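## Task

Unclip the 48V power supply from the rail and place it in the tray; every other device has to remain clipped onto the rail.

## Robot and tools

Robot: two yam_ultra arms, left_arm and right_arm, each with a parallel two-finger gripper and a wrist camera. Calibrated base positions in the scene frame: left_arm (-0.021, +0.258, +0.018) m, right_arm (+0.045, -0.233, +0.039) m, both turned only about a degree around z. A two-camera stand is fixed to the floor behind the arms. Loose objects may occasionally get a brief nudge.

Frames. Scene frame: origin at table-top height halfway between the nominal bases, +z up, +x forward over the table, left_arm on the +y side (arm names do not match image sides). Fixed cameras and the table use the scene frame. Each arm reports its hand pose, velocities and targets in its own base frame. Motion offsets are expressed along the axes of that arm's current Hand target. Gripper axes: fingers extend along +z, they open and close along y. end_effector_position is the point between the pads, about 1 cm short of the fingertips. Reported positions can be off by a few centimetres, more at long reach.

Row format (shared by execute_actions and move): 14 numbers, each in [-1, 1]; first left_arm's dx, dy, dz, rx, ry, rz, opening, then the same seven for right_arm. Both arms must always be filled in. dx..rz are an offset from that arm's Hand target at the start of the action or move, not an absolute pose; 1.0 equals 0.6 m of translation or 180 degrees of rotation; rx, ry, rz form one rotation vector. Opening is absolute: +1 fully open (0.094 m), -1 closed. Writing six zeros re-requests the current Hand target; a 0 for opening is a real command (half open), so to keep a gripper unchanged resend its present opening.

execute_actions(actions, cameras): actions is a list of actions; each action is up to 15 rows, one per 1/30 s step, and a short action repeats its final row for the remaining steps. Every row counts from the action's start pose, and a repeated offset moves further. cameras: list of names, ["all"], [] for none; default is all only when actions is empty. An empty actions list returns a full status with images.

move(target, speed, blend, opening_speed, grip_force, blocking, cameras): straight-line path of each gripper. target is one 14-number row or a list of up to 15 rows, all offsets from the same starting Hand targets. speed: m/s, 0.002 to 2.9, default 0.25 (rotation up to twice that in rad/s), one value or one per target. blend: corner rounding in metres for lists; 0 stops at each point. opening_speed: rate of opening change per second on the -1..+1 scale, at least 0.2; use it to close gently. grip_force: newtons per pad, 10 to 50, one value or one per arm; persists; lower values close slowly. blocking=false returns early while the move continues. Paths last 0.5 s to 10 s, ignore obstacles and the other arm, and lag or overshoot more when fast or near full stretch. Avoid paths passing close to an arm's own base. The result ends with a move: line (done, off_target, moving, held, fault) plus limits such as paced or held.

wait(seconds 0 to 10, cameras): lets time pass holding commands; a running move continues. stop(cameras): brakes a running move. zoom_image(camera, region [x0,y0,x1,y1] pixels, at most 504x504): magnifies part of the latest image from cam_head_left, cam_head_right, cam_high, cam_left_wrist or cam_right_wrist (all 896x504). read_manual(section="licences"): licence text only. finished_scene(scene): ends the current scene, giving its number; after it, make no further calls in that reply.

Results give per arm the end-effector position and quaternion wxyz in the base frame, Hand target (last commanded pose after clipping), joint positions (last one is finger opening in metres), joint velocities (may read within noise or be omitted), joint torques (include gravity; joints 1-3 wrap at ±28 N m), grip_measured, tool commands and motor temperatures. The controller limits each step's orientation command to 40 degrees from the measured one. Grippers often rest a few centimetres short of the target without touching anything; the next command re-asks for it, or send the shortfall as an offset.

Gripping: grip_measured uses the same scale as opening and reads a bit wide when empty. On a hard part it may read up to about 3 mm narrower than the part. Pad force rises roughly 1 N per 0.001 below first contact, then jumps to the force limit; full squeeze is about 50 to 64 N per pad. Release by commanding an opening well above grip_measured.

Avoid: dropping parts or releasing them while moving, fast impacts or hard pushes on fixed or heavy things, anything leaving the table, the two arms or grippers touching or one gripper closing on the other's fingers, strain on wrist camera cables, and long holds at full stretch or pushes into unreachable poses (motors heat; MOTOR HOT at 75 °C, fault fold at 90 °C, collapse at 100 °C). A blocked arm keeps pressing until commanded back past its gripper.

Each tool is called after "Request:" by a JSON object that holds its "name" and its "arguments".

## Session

Request:
{"name": "execute_actions", "arguments": {"actions": []}}

Scene clock: 0.00 s.
left_arm: end_effector_position=(+0.3897, +0.0394, +0.0965) grip_measured=+1.000 end_effector_quat_wxyz=(+0.573, -0.100, +0.803, +0.129) | right_arm: end_effector_position=(+0.3915, -0.0465, +0.1217) grip_measured=+1.000 end_effector_quat_wxyz=(+0.609, +0.102, +0.784, -0.066)
Joint positions: left_arm=[-0.086 1.562 0.365 0.852 -0.409 -0.044 0.094] | right_arm=[-0.028 1.48 0.345 0.877 0.203 0.074 0.094]
Joint velocities: within noise
Joint torques (N m): no reading
Motor temperatures (°C): left_arm=[32 32 41 36 29 30 30] | right_arm=[29 34 38 30 28 30 32]
Heat: left arm: 41 °C; right arm: 38 °C.
Hand target: left_arm +0.3933, +0.0396, +0.1061; +0.584, -0.104, +0.795, +0.128 | right_arm +0.3933, -0.0467, +0.1267; +0.614, +0.103, +0.780, -0.066
Tool commands: left_gripper/opening=+1.0 right_gripper/opening=+1.0

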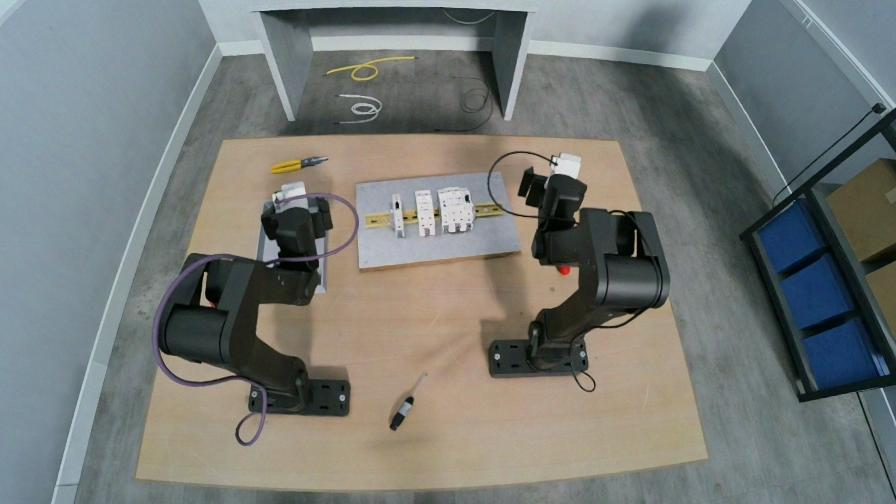

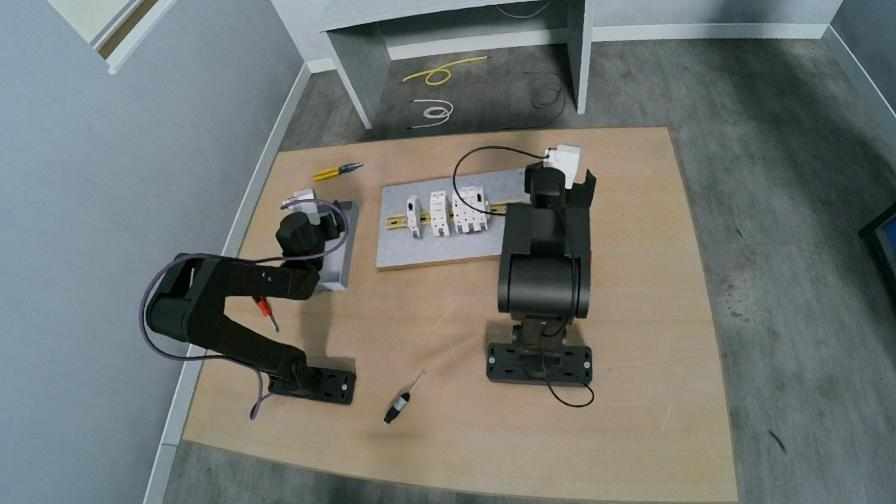

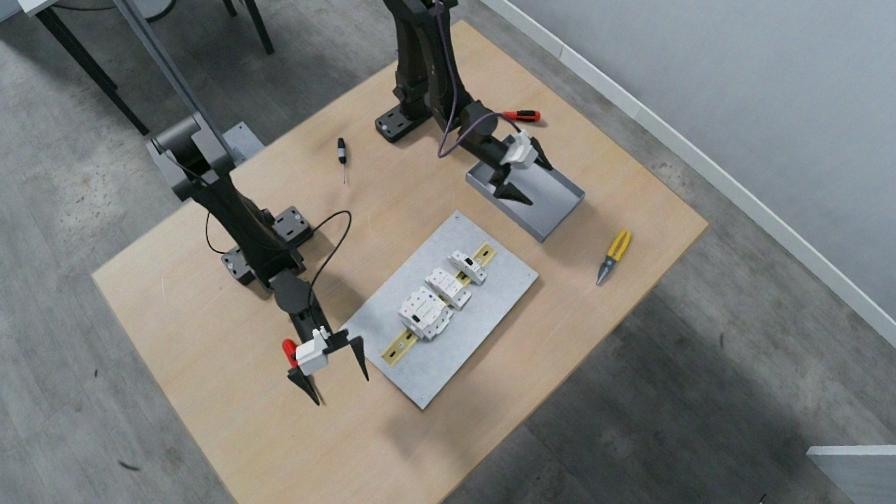

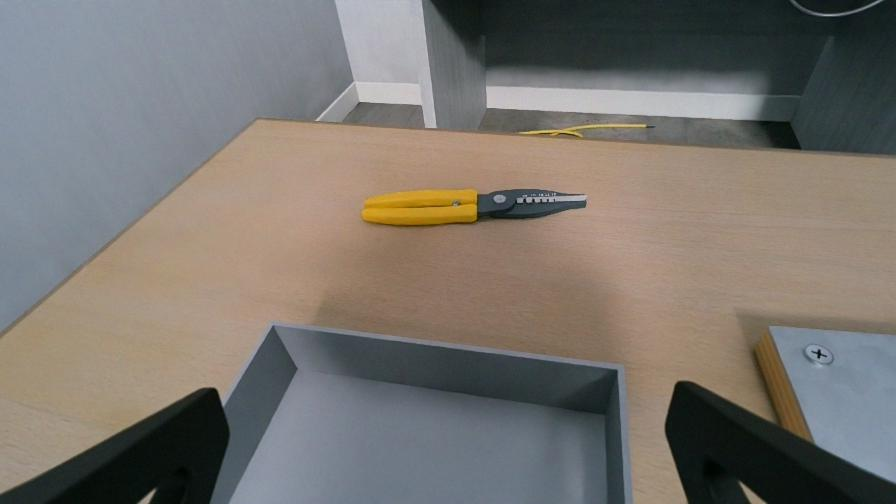

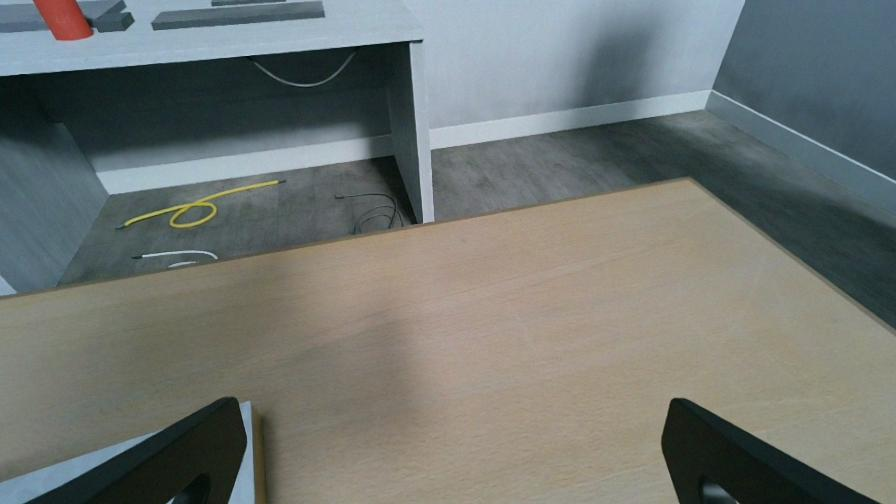

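Request:
{"name": "zoom_image", "arguments": {"camera": "cam_high", "region": [370, 230, 510, 370]}}

Request:
{"name": "zoom_image", "arguments": {"camera": "cam_head_left", "region": [350, 165, 510, 265]}}

Scaled by 3.600 from the camera's 896x504 image, which has a finer 1280x720 frame.

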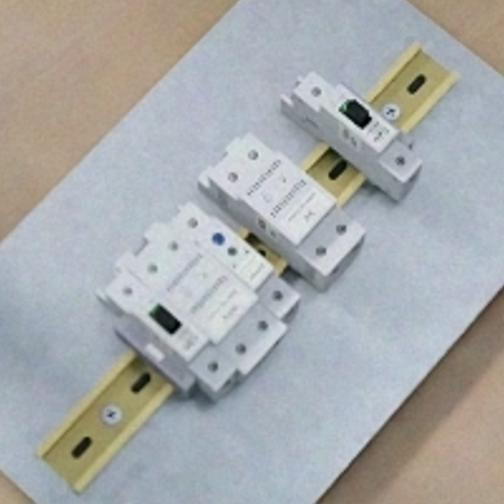

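Scaled by 3.150 from the camera's 896x504 image, which has a finer 1280x720 frame.

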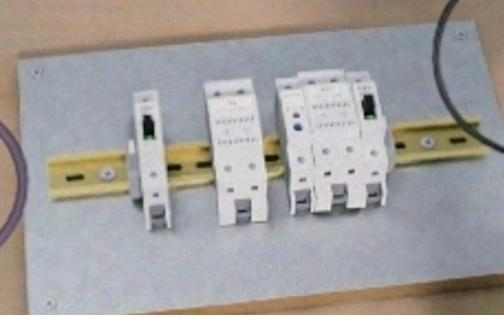

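Request:
{"name": "move", "arguments": {"target": [[-0.181,0.016,-0.054,0.04,0.2,0.035,1,0,-0.2,0,0,0,0,1],[-0.168,-0.516,-0.25,0.0876,0.3996,0.071,1,0,-0.2,0,0,0,0,1]], "blend": [0.04,0], "cameras": ["cam_high","cam_left_wrist","cam_head_left"]}}

Request:
{"name": "zoom_image", "arguments": {"camera": "cam_left_wrist", "region": [250, 80, 650, 310]}}

Scene clock: 14.30 s.
left_arm: end_effector_position=(+0.3807, -0.3005, +0.2138) grip_measured=+1.000 end_effector_quat_wxyz=(+0.124, +0.007, +0.988, -0.095) | right_arm: end_effector_position=(+0.3587, -0.1588, +0.1159) grip_measured=+1.000 end_effector_quat_wxyz=(+0.605, +0.110, +0.786, -0.063)
Joint positions: left_arm=[-0.672 2.297 2.627 -1.586 -0.004 -0.658 0.094] | right_arm=[-0.557 1.5 0.345 0.878 -0.302 -0.05 0.094]
Joint torques (N m): left_arm=[0.61 -9.26 7.28 0.7 0.04 -0.05] | right_arm=[-0.8 -3.1 8.13 1.76 -0.27 -0.09]
Heat: left arm: 42 °C; right arm: 39 °C.
Hand target: left_arm +0.3850, -0.3003, +0.2198; +0.000, +0.000, +1.000, +0.000 | right_arm +0.3643, -0.1632, +0.1239; +0.614, +0.103, +0.780, -0.066
Off the commanded pose: left_arm 0.008 m, 18 deg | right_arm 0.011 m, 2 deg.
joint sent to its limit (left arm) — joint 4 (wrist pitch), lower limit. The joint targets are off in orientation, not in position.
move: off_target (left_arm, right_arm)
Images, in order (width x height): cam_head_left 896x504, cam_high 896x504, cam_left_wrist 896x504.

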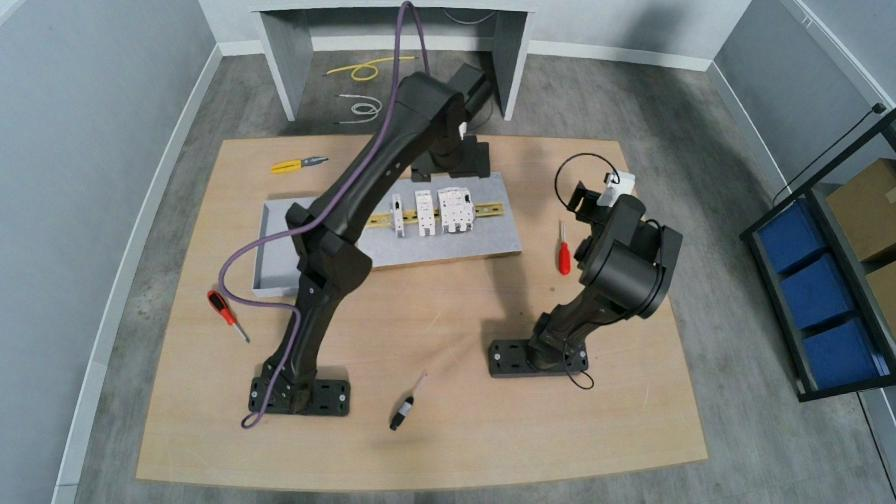

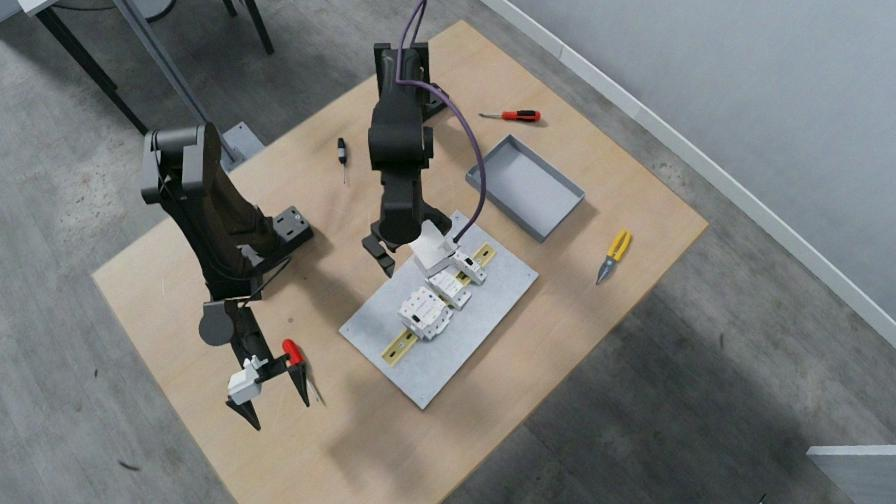

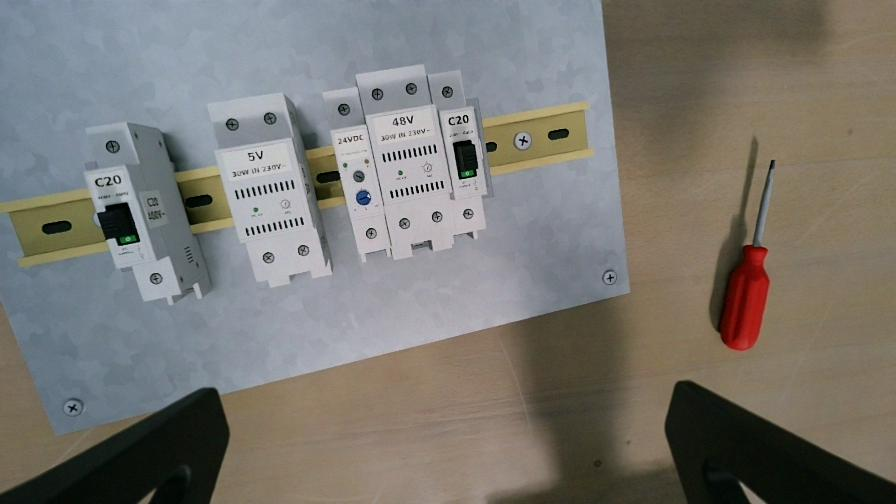

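Scaled by 1.260 from the camera's 896x504 image, which has a finer 1280x720 frame.

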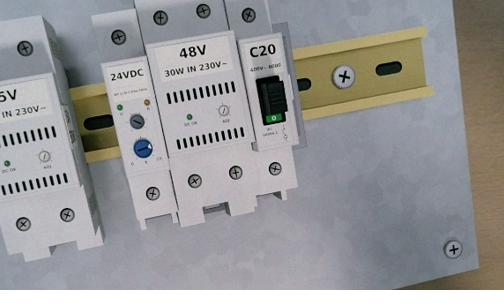

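Request:
{"name": "move", "arguments": {"target": [0.225,0.75,-0.05,0,-0.25,0,1,0,0,0,0,0,0,1], "cameras": []}}

Request:
{"name": "move", "arguments": {"target": [[0,0,0,0,0,0,1,-0.195,0.28,-0.112,-0.2,0.14,-0.26,1],[0,0,0,0,0,0,1,-0.044,0.559,-0.135,-0.398,0.282,-0.515,1]], "blend": [0.05,0], "cameras": ["cam_right_wrist","cam_head_left"]}}

Scene clock: 39.90 s.
left_arm: end_effector_position=(+0.2461, +0.1485, +0.2369) grip_measured=+1.000 end_effector_quat_wxyz=(+0.367, -0.009, +0.930, -0.004) | right_arm: end_effector_position=(+0.3587, -0.1588, +0.1159) grip_measured=+1.000 end_effector_quat_wxyz=(+0.605, +0.110, +0.786, -0.063)
Joint positions: left_arm=[0.874 1.158 1.193 -1.066 0.552 0.7 0.094] | right_arm=[-0.557 1.5 0.345 0.878 -0.302 -0.05 0.094]
Joint torques (N m): left_arm=[0.61 -1.99 8.53 1.01 0.44 0.06] | right_arm=[-0.76 -3.1 8.12 1.76 -0.27 -0.09]
Heat: left arm: 43 °C; right arm: 40 °C.
Hand target: left_arm +0.2501, +0.1498, +0.2492; +0.383, +0.000, +0.924, -0.001 | right_arm +0.3643, -0.1632, +0.1239; +0.614, +0.103, +0.780, -0.066
Off the commanded pose: left_arm 0.013 m, 2 deg | right_arm 0.011 m, 2 deg.
move: off_target (left_arm, right_arm)
No camera images: "cameras" was empty.

Scene clock: 45.07 s.
left_arm: end_effector_position=(+0.2461, +0.1484, +0.2369) grip_measured=+1.000 end_effector_quat_wxyz=(+0.367, -0.008, +0.930, -0.004) | right_arm: end_effector_position=(+0.3720, +0.1770, +0.1733) grip_measured=+1.000 end_effector_quat_wxyz=(-0.036, +0.745, -0.666, +0.013)
Joint positions: left_arm=[0.874 1.158 1.193 -1.066 0.552 0.701 0.094] | right_arm=[0.44 2.097 2.164 -1.562 -0.005 -1.242 0.094]
Joint torques (N m): left_arm=[0.61 -1.98 8.54 1 0.48 0.07] | right_arm=[-0.01 -7.54 9.7 -0.07 -0.02 -0.08]
Heat: left arm: 43 °C; right arm: 41 °C.
Hand target: left_arm +0.2501, +0.1498, +0.2492; +0.383, +0.000, +0.924, -0.001 | right_arm +0.3748, +0.1786, +0.1765; -0.001, +0.748, -0.663, +0.000
Off the commanded pose: left_arm 0.013 m, 2 deg | right_arm 0.005 m, 4 deg.
joint sent to its limit (right arm) — joint 4 (wrist pitch), lower limit. The joint targets are off in orientation, not in position.
move: off_target (left_arm, right_arm)
Images, in order (width x height): cam_head_left 896x504, cam_right_wrist 896x504.

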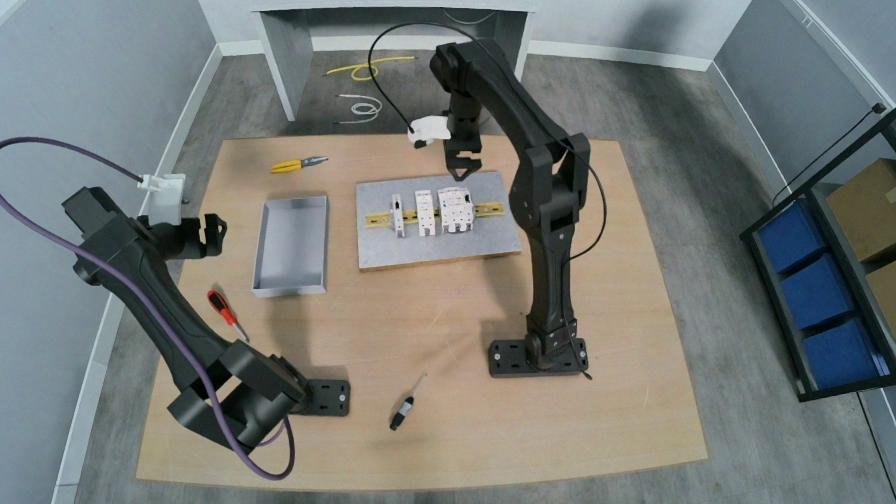

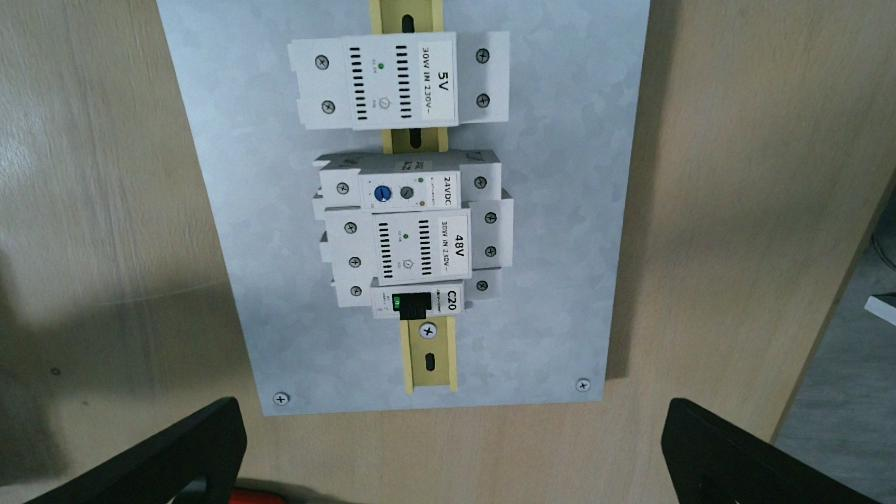

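Request:
{"name": "move", "arguments": {"target": [0,0,0,0,0,0,1,0.0147,0.012,0.169,0,0,-0.014,0.3], "cameras": ["cam_right_wrist"], "speed": 0.12}}

Scene clock: 57.03 s.
left_arm: end_effector_position=(+0.2461, +0.1484, +0.2369) grip_measured=+1.000 end_effector_quat_wxyz=(+0.367, -0.008, +0.930, -0.004) | right_arm: end_effector_position=(+0.3691, +0.1734, +0.0817) grip_measured=+0.302 end_effector_quat_wxyz=(-0.007, +0.763, -0.646, +0.001)
Joint positions: left_arm=[0.874 1.158 1.193 -1.066 0.552 0.701 0.094] | right_arm=[0.435 2.097 1.799 -1.258 -0.004 -1.301 0.061]
Joint torques (N m): left_arm=[0.61 -1.99 8.54 1 0.48 0.07] | right_arm=[-0.7 -8.23 5.33 0.04 -0.01 -0.08]
Heat: left arm: 43 °C; right arm: 41 °C.
Hand target: left_arm +0.2501, +0.1498, +0.2492; +0.383, +0.000, +0.924, -0.001 | right_arm +0.3688, +0.1693, +0.0751; -0.001, +0.763, -0.647, +0.000
Off the commanded pose: left_arm 0.013 m, 2 deg | right_arm 0.008 m, 1 deg.
move: off_target (left_arm)
Images, in order (width x height): cam_right_wrist 896x504.

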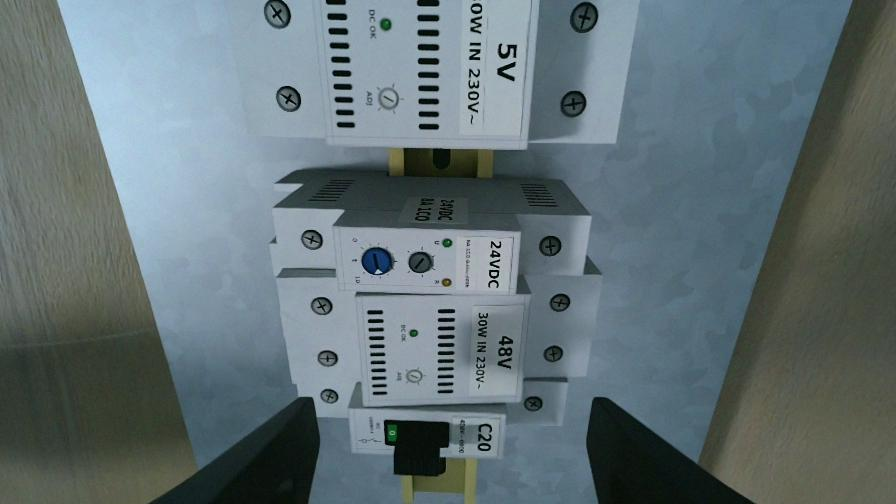

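Request:
{"name": "move", "arguments": {"target": [0,0,0,0,0,0,1,0.0022,0.0038,0.0567,0,0,0,0.3], "cameras": ["cam_right_wrist"], "speed": 0.04}}

Scene clock: 63.03 s.
left_arm: end_effector_position=(+0.2461, +0.1484, +0.2369) grip_measured=+1.000 end_effector_quat_wxyz=(+0.367, -0.008, +0.930, -0.004) | right_arm: end_effector_position=(+0.3681, +0.1729, +0.0515) grip_measured=+0.302 end_effector_quat_wxyz=(-0.012, +0.764, -0.646, +0.003)
Joint positions: left_arm=[0.874 1.158 1.193 -1.066 0.552 0.701 0.094] | right_arm=[0.435 2.097 1.678 -1.128 -0.004 -1.303 0.061]
Joint torques (N m): left_arm=[0.59 -1.98 8.54 1 0.48 0.07] | right_arm=[-0.84 -7.49 5.18 0.07 -0.02 -0.08]
Heat: left arm: 43 °C; right arm: 40 °C.
Hand target: left_arm +0.2501, +0.1498, +0.2492; +0.383, +0.000, +0.924, -0.001 | right_arm +0.3667, +0.1676, +0.0411; -0.001, +0.763, -0.647, +0.000
Off the commanded pose: left_arm 0.013 m, 2 deg | right_arm 0.012 m, 1 deg.
move: off_target (left_arm, right_arm)
Images, in order (width x height): cam_right_wrist 896x504.

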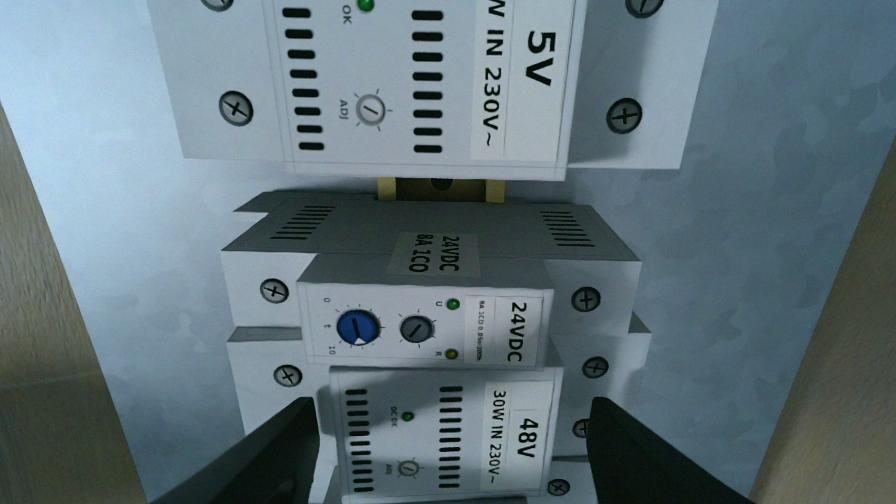

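Request:
{"name": "move", "arguments": {"target": [[0,0,0,0,0,0,1,0.0022,0.001,0.006,0,0,0,0.3],[0,0,0,0,0,0,1,0.0022,0.001,0.006,0,0,0,-0.3]], "cameras": ["cam_right_wrist"], "speed": 0.03, "opening_speed": 0.3}}

Scene clock: 69.20 s.
left_arm: end_effector_position=(+0.2461, +0.1484, +0.2369) grip_measured=+1.000 end_effector_quat_wxyz=(+0.367, -0.008, +0.930, -0.004) | right_arm: end_effector_position=(+0.3676, +0.1711, +0.0493) grip_measured=-0.045 end_effector_quat_wxyz=(-0.010, +0.763, -0.646, +0.003)
Joint positions: left_arm=[0.874 1.158 1.193 -1.066 0.552 0.701 0.094] | right_arm=[0.432 2.097 1.669 -1.122 -0.003 -1.306 0.045]
Joint torques (N m): left_arm=[0.61 -1.98 8.54 1 0.49 0.07] | right_arm=[-0.79 -7.53 4.59 0.17 -0.03 -0.07]
Heat: left arm: 43 °C; right arm: 40 °C.
Hand target: left_arm +0.2501, +0.1498, +0.2492; +0.383, +0.000, +0.924, -0.001 | right_arm +0.3664, +0.1663, +0.0375; -0.001, +0.763, -0.647, +0.000
Off the commanded pose: left_arm 0.013 m, 2 deg | right_arm 0.013 m, 1 deg.
move: off_target (left_arm, right_arm); target 2's new opening was sent with right_arm's hand 0.014 m and 1 deg from that target
Images, in order (width x height): cam_right_wrist 896x504.

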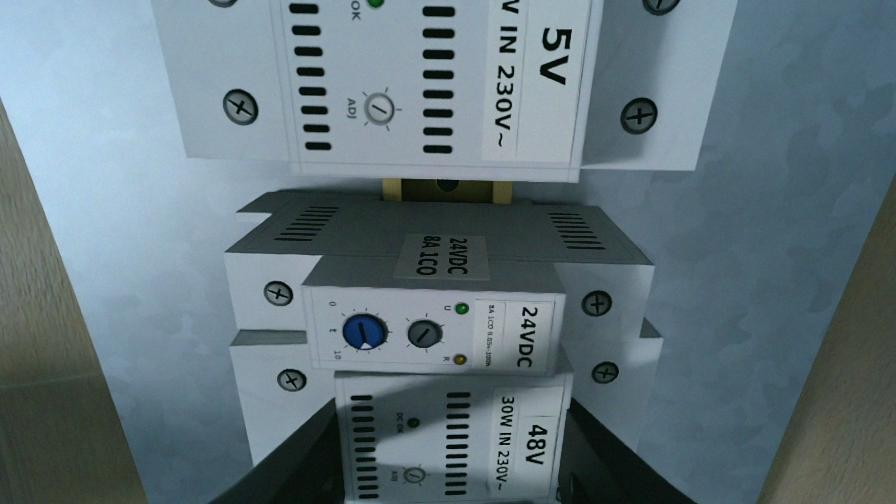

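Request:
{"name": "move", "arguments": {"target": [[0,0,0,0,0,0,1,0,-0.015,-0.0025,-0.083,0,0,-0.3],[0,0,0,0,0,0,1,0,-0.05,-0.0025,-0.075,0,0,-0.3]], "cameras": ["cam_right_wrist"], "speed": 0.04}}

Scene clock: 76.43 s.
left_arm: end_effector_position=(+0.2461, +0.1484, +0.2369) grip_measured=+1.000 end_effector_quat_wxyz=(+0.367, -0.008, +0.930, -0.004) | right_arm: end_effector_position=(+0.3778, +0.1702, +0.0493) grip_measured=-0.045 end_effector_quat_wxyz=(+0.101, +0.756, -0.642, -0.079)
Joint positions: left_arm=[0.874 1.158 1.193 -1.066 0.552 0.701 0.094] | right_arm=[0.4 2.459 2.245 -1.609 -0.049 -1.341 0.045]
Joint torques (N m): left_arm=[0.61 -1.99 8.53 1 0.49 0.07] | right_arm=[-1.44 -7.19 10.85 -0.25 -0.12 -0.18]
Heat: left arm: 43 °C; right arm: 40 °C.
Hand target: left_arm +0.2501, +0.1498, +0.2492; +0.383, +0.000, +0.924, -0.001 | right_arm +0.3960, +0.1712, +0.0390; +0.089, +0.758, -0.642, -0.076
Off the commanded pose: left_arm 0.013 m, 2 deg | right_arm 0.021 m, 1 deg.
joint read past its limit (right arm) — joint 4 (wrist pitch), lower limit.
joint sent to its limit (right arm) — joint 4 (wrist pitch), lower limit. The joint targets still meet the commanded pose.
move: off_target (left_arm, right_arm)
Images, in order (width x height): cam_right_wrist 896x504.

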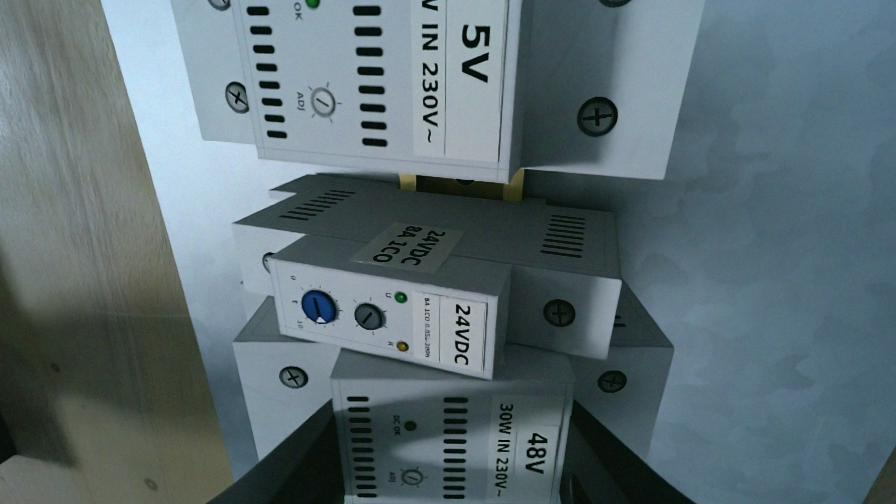

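Request:
{"name": "move", "arguments": {"target": [0,0,0,0,0,0,1,0,0,0,0.03,0,0,-0.3], "cameras": [], "speed": 0.04}}

Scene clock: 80.57 s.
left_arm: end_effector_position=(+0.2461, +0.1484, +0.2369) grip_measured=+1.000 end_effector_quat_wxyz=(+0.367, -0.008, +0.930, -0.004) | right_arm: end_effector_position=(+0.3766, +0.1698, +0.0485) grip_measured=-0.045 end_effector_quat_wxyz=(+0.085, +0.757, -0.643, -0.071)
Joint positions: left_arm=[0.874 1.158 1.193 -1.066 0.552 0.701 0.094] | right_arm=[0.4 2.401 2.146 -1.532 -0.049 -1.339 0.045]
Joint torques (N m): left_arm=[0.61 -1.98 8.54 1 0.49 0.07] | right_arm=[-0.69 -10.45 3.77 0.58 0.13 -0.06]
Heat: left arm: 43 °C; right arm: 40 °C.
Hand target: left_arm +0.2501, +0.1498, +0.2492; +0.383, +0.000, +0.924, -0.001 | right_arm +0.3961, +0.1712, +0.0390; +0.053, +0.761, -0.645, -0.046
Off the commanded pose: left_arm 0.013 m, 2 deg | right_arm 0.022 m, 5 deg.
move: off_target (left_arm, right_arm)
No camera images: "cameras" was empty.

Request:
{"name": "move", "arguments": {"target": [0,0,0,0,0,0,1,0,0.012,-0.066,0,0,0,-0.3], "cameras": ["cam_right_wrist"], "speed": 0.04}}

Scene clock: 84.47 s.
left_arm: end_effector_position=(+0.2461, +0.1484, +0.2369) grip_measured=+1.000 end_effector_quat_wxyz=(+0.367, -0.008, +0.930, -0.004) | right_arm: end_effector_position=(+0.3904, +0.1729, +0.0654) grip_measured=-0.045 end_effector_quat_wxyz=(+0.063, +0.760, -0.644, -0.051)
Joint positions: left_arm=[0.874 1.158 1.193 -1.066 0.552 0.701 0.094] | right_arm=[0.4 2.401 2.224 -1.552 -0.035 -1.339 0.045]
Joint torques (N m): left_arm=[0.61 -1.98 8.53 1 0.48 0.07] | right_arm=[-0.65 -11.15 9.65 -0.68 -0.04 -0.07]
Heat: left arm: 43 °C; right arm: 40 °C.
Hand target: left_arm +0.2501, +0.1498, +0.2492; +0.383, +0.000, +0.924, -0.001 | right_arm +0.3944, +0.1709, +0.0791; +0.053, +0.761, -0.645, -0.046
Off the commanded pose: left_arm 0.013 m, 2 deg | right_arm 0.015 m, 1 deg.
joint sent to its limit (right arm) — joint 4 (wrist pitch), lower limit. The joint targets still meet the commanded pose.
move: off_target (left_arm, right_arm)
Images, in order (width x height): cam_right_wrist 896x504.

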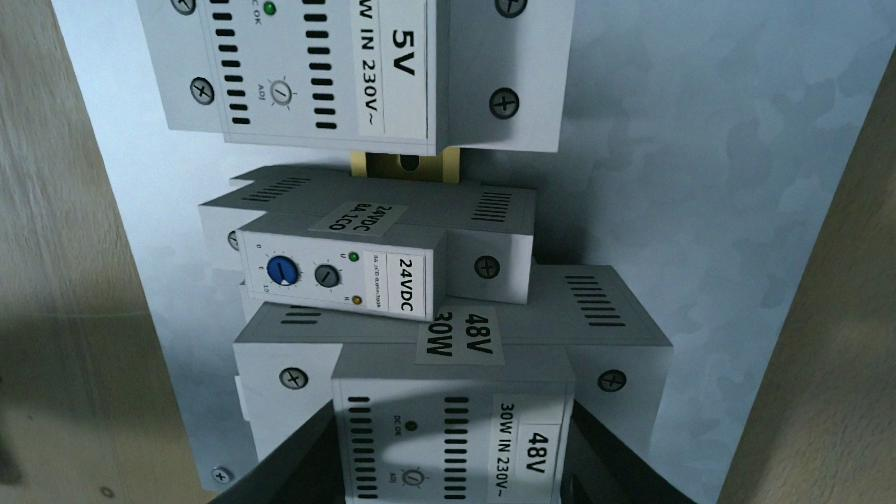

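Request:
{"name": "move", "arguments": {"target": [[0,0,0,0,0,0,1,0,0.021,-0.1485,0,0,0,-0.3],[0,0,0,0,0,0,1,-0.245,0.38,-0.0907,0.044,0,0,-0.3],[0,0,0,0,0,0,1,-0.245,0.348,0.132,0.044,0,0,-0.3]], "cameras": ["cam_right_wrist","cam_head_left","cam_high"], "speed": 0.12}}

Scene clock: 110.80 s.
left_arm: end_effector_position=(+0.2461, +0.1484, +0.2369) grip_measured=+1.000 end_effector_quat_wxyz=(+0.367, -0.008, +0.930, -0.004) | right_arm: end_effector_position=(+0.1561, +0.2811, +0.0344) grip_measured=-0.045 end_effector_quat_wxyz=(-0.002, +0.764, -0.645, -0.003)
Joint positions: left_arm=[0.874 1.158 1.193 -1.066 0.552 0.701 0.094] | right_arm=[1.058 1.819 1.216 -0.963 -0.005 -0.682 0.045]
Joint torques (N m): left_arm=[0.61 -1.98 8.53 1 0.49 0.07] | right_arm=[0.1 -6.04 5.37 0.05 -0.02 0.06]
Motor temperatures (°C): left_arm=[32 32 43 37 29 29 30] | right_arm=[29 39 41 31 28 30 34]
Heat: left arm: 43 °C; right arm: 41 °C.
Hand target: left_arm +0.2501, +0.1498, +0.2492; +0.383, +0.000, +0.924, -0.001 | right_arm +0.1555, +0.2803, +0.0303; +0.000, +0.763, -0.647, -0.001
Off the commanded pose: left_arm 0.013 m, 2 deg | right_arm 0.004 m, 0 deg.
move: off_target (left_arm)
Images, in order (width x height): cam_head_left 896x504, cam_high 896x504, cam_right_wrist 896x504.

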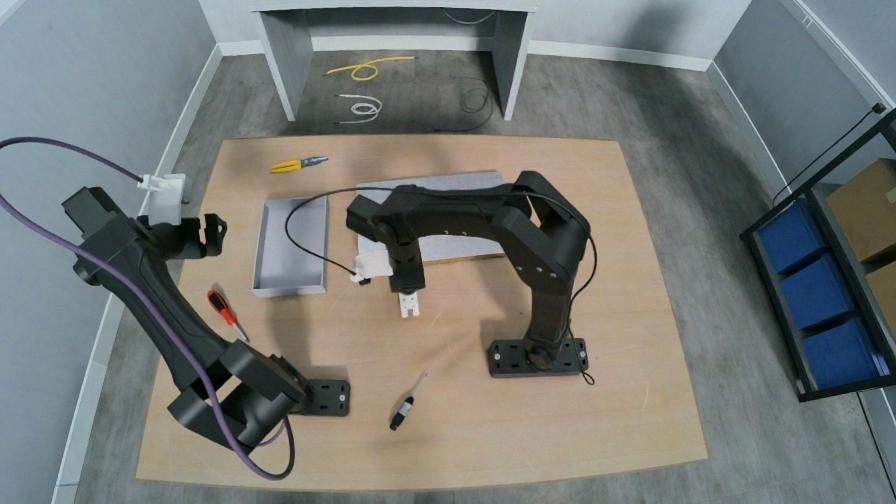

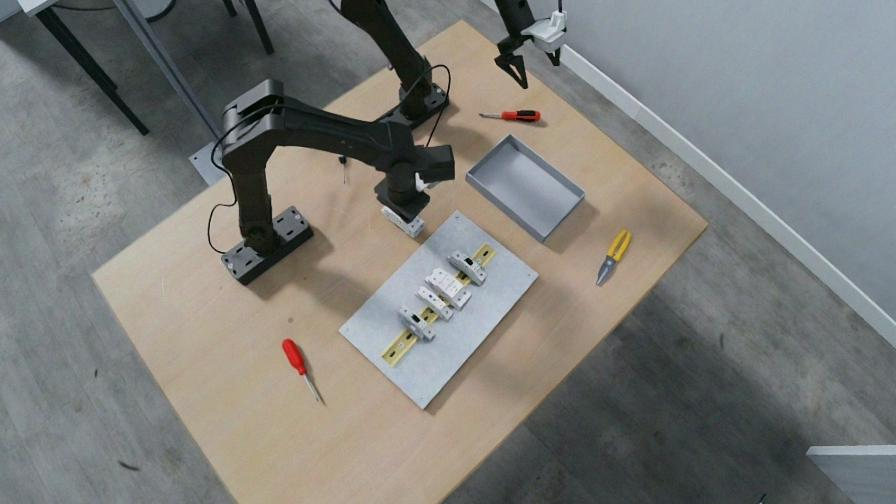

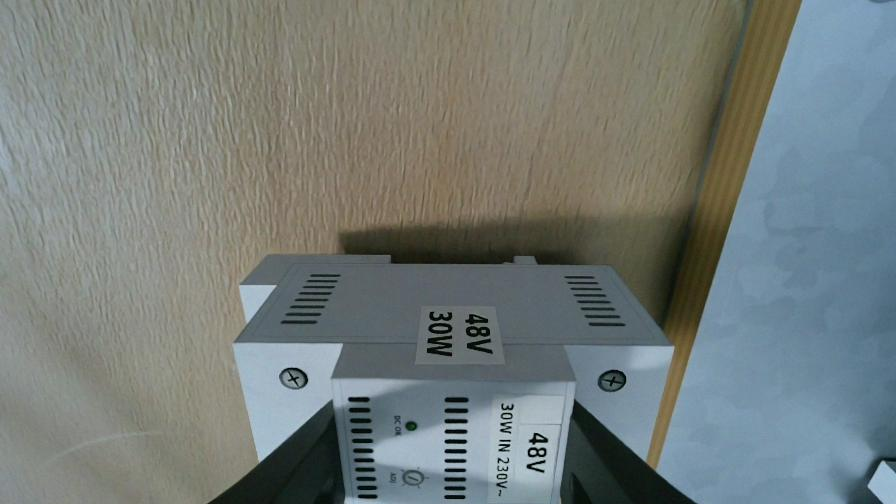

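Request:
{"name": "move", "arguments": {"target": [[0,0,0,0,0,0,1,0,0,0.027,0,0,0,-0.3],[0,0,0,0,0,0,1,0,0,0.019,0,0,0,-0.3],[0,0,0,0,0,0,1,0,0,0.019,0,0,0,0.25],[0,0,0,0,0,0,1,0,0,-0.2,0,0,0,0.25]], "cameras": ["cam_right_wrist"], "speed": [0.02,0.02,0.05,0.08], "opening_speed": 0.4}}

Scene clock: 119.73 s.
left_arm: end_effector_position=(+0.2461, +0.1484, +0.2369) grip_measured=+1.000 end_effector_quat_wxyz=(+0.367, -0.008, +0.930, -0.004) | right_arm: end_effector_position=(+0.1535, +0.2764, +0.1344) grip_measured=+0.248 end_effector_quat_wxyz=(+0.023, +0.764, -0.645, +0.002)
Joint positions: left_arm=[0.874 1.158 1.193 -1.066 0.552 0.701 0.094] | right_arm=[1.058 1.783 1.574 -1.408 -0.004 -0.681 0.059]
Joint torques (N m): left_arm=[0.61 -1.99 8.54 1 0.48 0.07] | right_arm=[0.02 -8.28 9.63 -0.28 -0.04 0.05]
Heat: left arm: 43 °C; right arm: 40 °C.
Hand target: left_arm +0.2501, +0.1498, +0.2492; +0.383, +0.000, +0.924, -0.001 | right_arm +0.1557, +0.2801, +0.1501; +0.001, +0.763, -0.647, -0.001
Off the commanded pose: left_arm 0.013 m, 2 deg | right_arm 0.016 m, 3 deg.
move: off_target (left_arm, right_arm)
Images, in order (width x height): cam_right_wrist 896x504.

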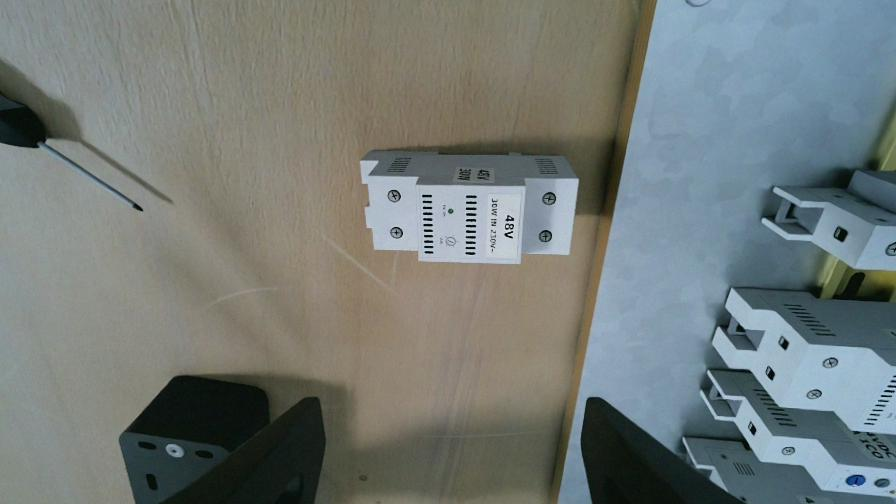

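Request:
{"name": "move", "arguments": {"target": [[0,0,0,0,0,0,1,0,0,-0.08,0,0,0,1],[0,0,0,0,0,0,1,0.52,-0.08,-0.083,0,0,0,1]], "cameras": []}}

Request:
{"name": "move", "arguments": {"target": [[0,-0.3,0.118,0.085,0.1,0.21,1,0,0,0,0,0,0,1],[0.179,-0.6,0.125,0.175,0.207,0.423,1,0,0,0,0,0,0,1]], "blend": [0.03,0], "cameras": ["cam_left_wrist","cam_head_left"]}}

Scene clock: 134.00 s.
left_arm: end_effector_position=(+0.2461, +0.1484, +0.2369) grip_measured=+1.000 end_effector_quat_wxyz=(+0.367, -0.008, +0.930, -0.004) | right_arm: end_effector_position=(+0.2505, -0.0195, +0.1923) grip_measured=+0.998 end_effector_quat_wxyz=(+0.001, +0.762, -0.647, +0.006)
Joint positions: left_arm=[0.874 1.158 1.193 -1.066 0.552 0.701 0.094] | right_arm=[-0.076 1.512 1.515 -1.565 0.008 -1.81 0.094]
Joint torques (N m): left_arm=[0.61 -1.99 8.54 1 0.49 0.07] | right_arm=[-0.59 -3.86 9.58 -0.19 -0.14 -0.04]
Heat: left arm: 43 °C; right arm: 41 °C.
Hand target: left_arm +0.2501, +0.1498, +0.2492; +0.383, +0.000, +0.924, -0.001 | right_arm +0.2543, -0.0198, +0.1995; +0.000, +0.763, -0.646, -0.001
Off the commanded pose: left_arm 0.013 m, 2 deg | right_arm 0.008 m, 1 deg.
joint sent to its limit (right arm) — joint 4 (wrist pitch), lower limit. The joint targets still meet the commanded pose.
move: off_target (left_arm)
No camera images: "cameras" was empty.

Scene clock: 137.87 s.
left_arm: end_effector_position=(+0.2223, -0.2062, +0.1137) grip_measured=+1.000 end_effector_quat_wxyz=(-0.011, +0.644, +0.765, -0.001) | right_arm: end_effector_position=(+0.2505, -0.0195, +0.1923) grip_measured=+0.998 end_effector_quat_wxyz=(+0.001, +0.763, -0.647, +0.006)
Joint positions: left_arm=[-0.75 1.713 1.41 -1.291 0.002 0.651 0.094] | right_arm=[-0.076 1.512 1.515 -1.565 0.008 -1.81 0.094]
Joint velocities: left_arm=[within noise] | right_arm=[0.007 -0.046 -0.002 -0.022 0.022 -0.051 0]
Joint torques (N m): left_arm=[-0.1 -5.91 7.88 0.12 0 0.05] | right_arm=[-0.61 -3.86 9.59 -0.2 -0.14 -0.08]
Heat: left arm: 43 °C; right arm: 41 °C.
Hand target: left_arm +0.2272, -0.2103, +0.1207; +0.000, +0.647, +0.763, +0.000 | right_arm +0.2543, -0.0198, +0.1995; +0.000, +0.763, -0.647, -0.001
Off the commanded pose: left_arm 0.009 m, 1 deg | right_arm 0.008 m, 1 deg.
joint sent to its limit (right arm) — joint 4 (wrist pitch), lower limit. The joint targets still meet the commanded pose.
move: done
Images, in order (width x height): cam_head_left 896x504, cam_left_wrist 896x504.

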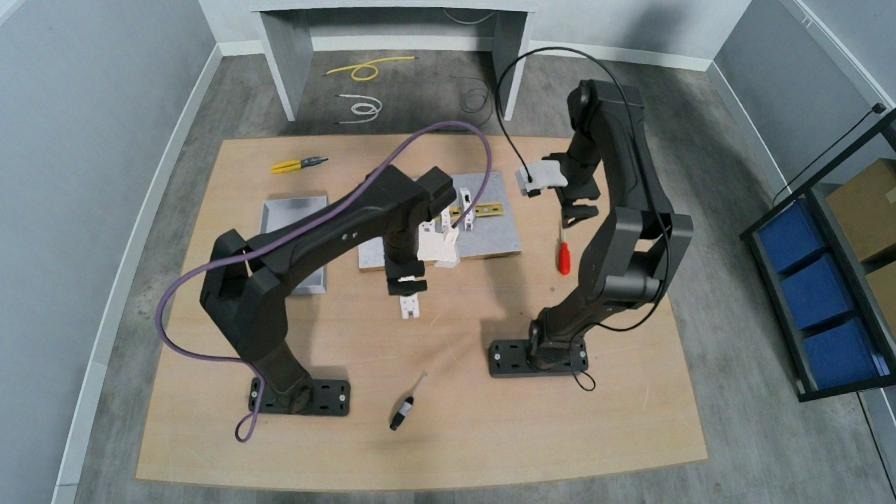

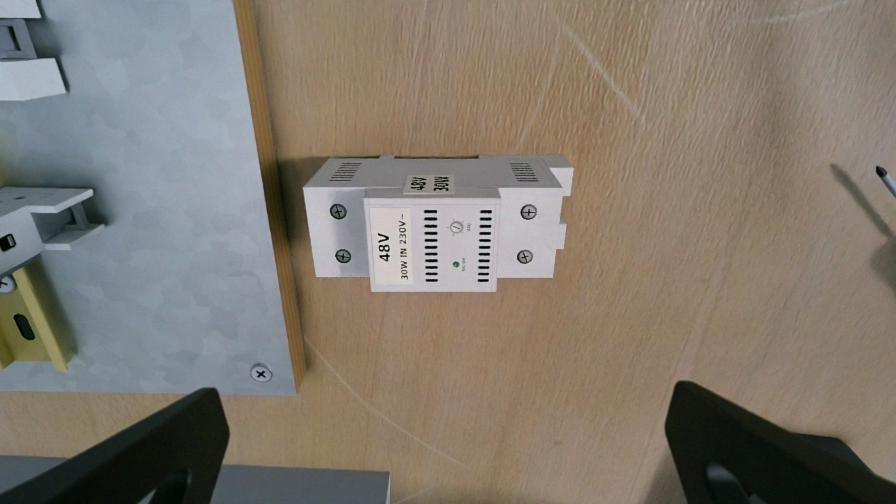

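Request:
{"name": "move", "arguments": {"target": [-0.01,0.0105,0.075,0,0,0,0.3,0,0,0,0,0,0,1], "cameras": ["cam_left_wrist"], "speed": 0.1}}

Scene clock: 143.07 s.
left_arm: end_effector_position=(+0.2313, -0.2145, +0.0763) grip_measured=+0.302 end_effector_quat_wxyz=(-0.006, +0.646, +0.764, -0.001) | right_arm: end_effector_position=(+0.2505, -0.0195, +0.1923) grip_measured=+0.998 end_effector_quat_wxyz=(+0.001, +0.763, -0.647, +0.006)
Joint positions: left_arm=[-0.75 1.767 1.324 -1.139 0.002 0.654 0.061] | right_arm=[-0.076 1.512 1.515 -1.565 0.008 -1.81 0.094]
Joint torques (N m): left_arm=[0.31 -6.31 5.26 0.33 0 0.07] | right_arm=[-0.64 -3.88 9.61 -0.19 -0.15 -0.08]
Heat: left arm: 43 °C; right arm: 41 °C.
Hand target: left_arm +0.2344, -0.2152, +0.0757; +0.000, +0.647, +0.763, +0.000 | right_arm +0.2543, -0.0198, +0.1995; +0.000, +0.763, -0.647, -0.001
Off the commanded pose: left_arm 0.003 m, 1 deg | right_arm 0.008 m, 1 deg.
joint sent to its limit (right arm) — joint 4 (wrist pitch), lower limit. The joint targets still meet the commanded pose.
move: done
Images, in order (width x height): cam_left_wrist 896x504.

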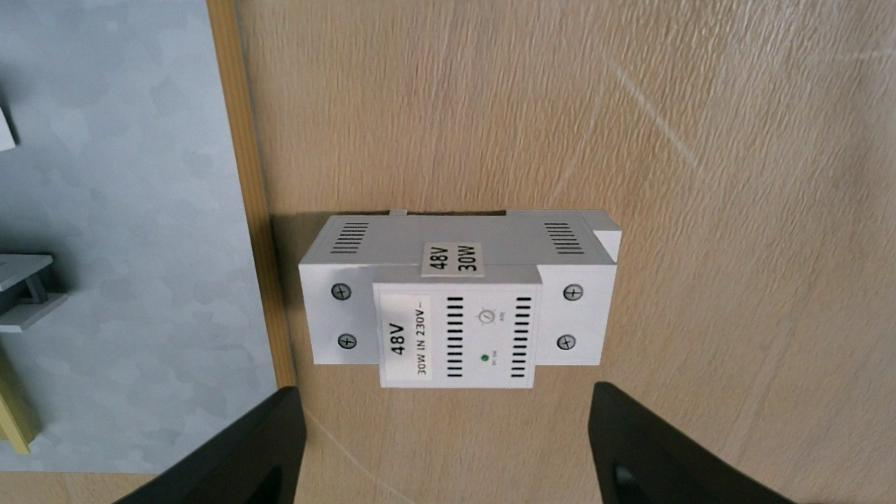

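Request:
{"name": "move", "arguments": {"target": [0.0067,-0.0042,0.07,0,0,0,0.3,0,0,0,0,0,0,1], "cameras": ["cam_left_wrist"], "speed": 0.06}}

Scene clock: 147.33 s.
left_arm: end_effector_position=(+0.2282, -0.2117, +0.0354) grip_measured=+0.302 end_effector_quat_wxyz=(-0.004, +0.646, +0.763, -0.001) | right_arm: end_effector_position=(+0.2505, -0.0195, +0.1923) grip_measured=+0.998 end_effector_quat_wxyz=(+0.001, +0.763, -0.647, +0.006)
Joint positions: left_arm=[-0.75 1.792 1.186 -0.972 0.002 0.656 0.061] | right_arm=[-0.076 1.512 1.515 -1.565 0.008 -1.81 0.094]
Joint torques (N m): left_arm=[0.46 -6.11 4.96 0.36 0.01 0.06] | right_arm=[-0.64 -3.86 9.59 -0.2 -0.14 -0.08]
Heat: left arm: 43 °C; right arm: 41 °C.
Hand target: left_arm +0.2313, -0.2117, +0.0337; +0.000, +0.647, +0.763, +0.000 | right_arm +0.2543, -0.0198, +0.1995; +0.000, +0.763, -0.647, -0.001
Off the commanded pose: left_arm 0.004 m, 0 deg | right_arm 0.008 m, 1 deg.
joint sent to its limit (right arm) — joint 4 (wrist pitch), lower limit. The joint targets still meet the commanded pose.
move: done
Images, in order (width x height): cam_left_wrist 896x504.

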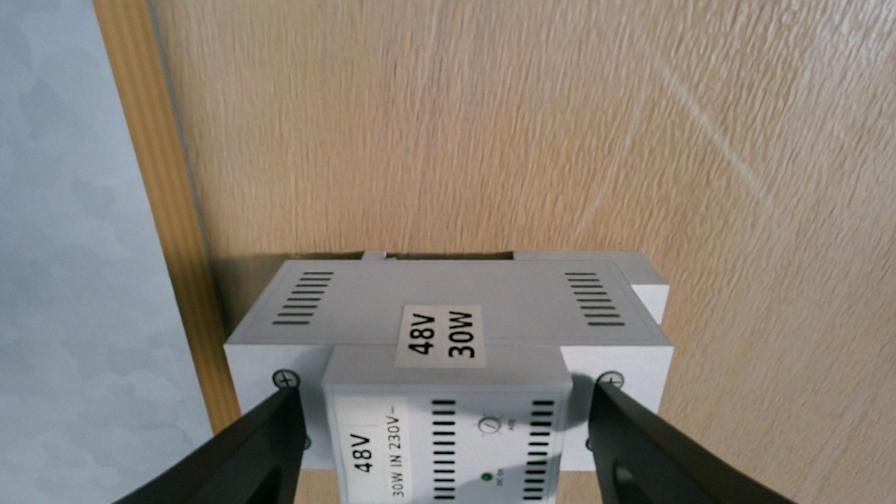

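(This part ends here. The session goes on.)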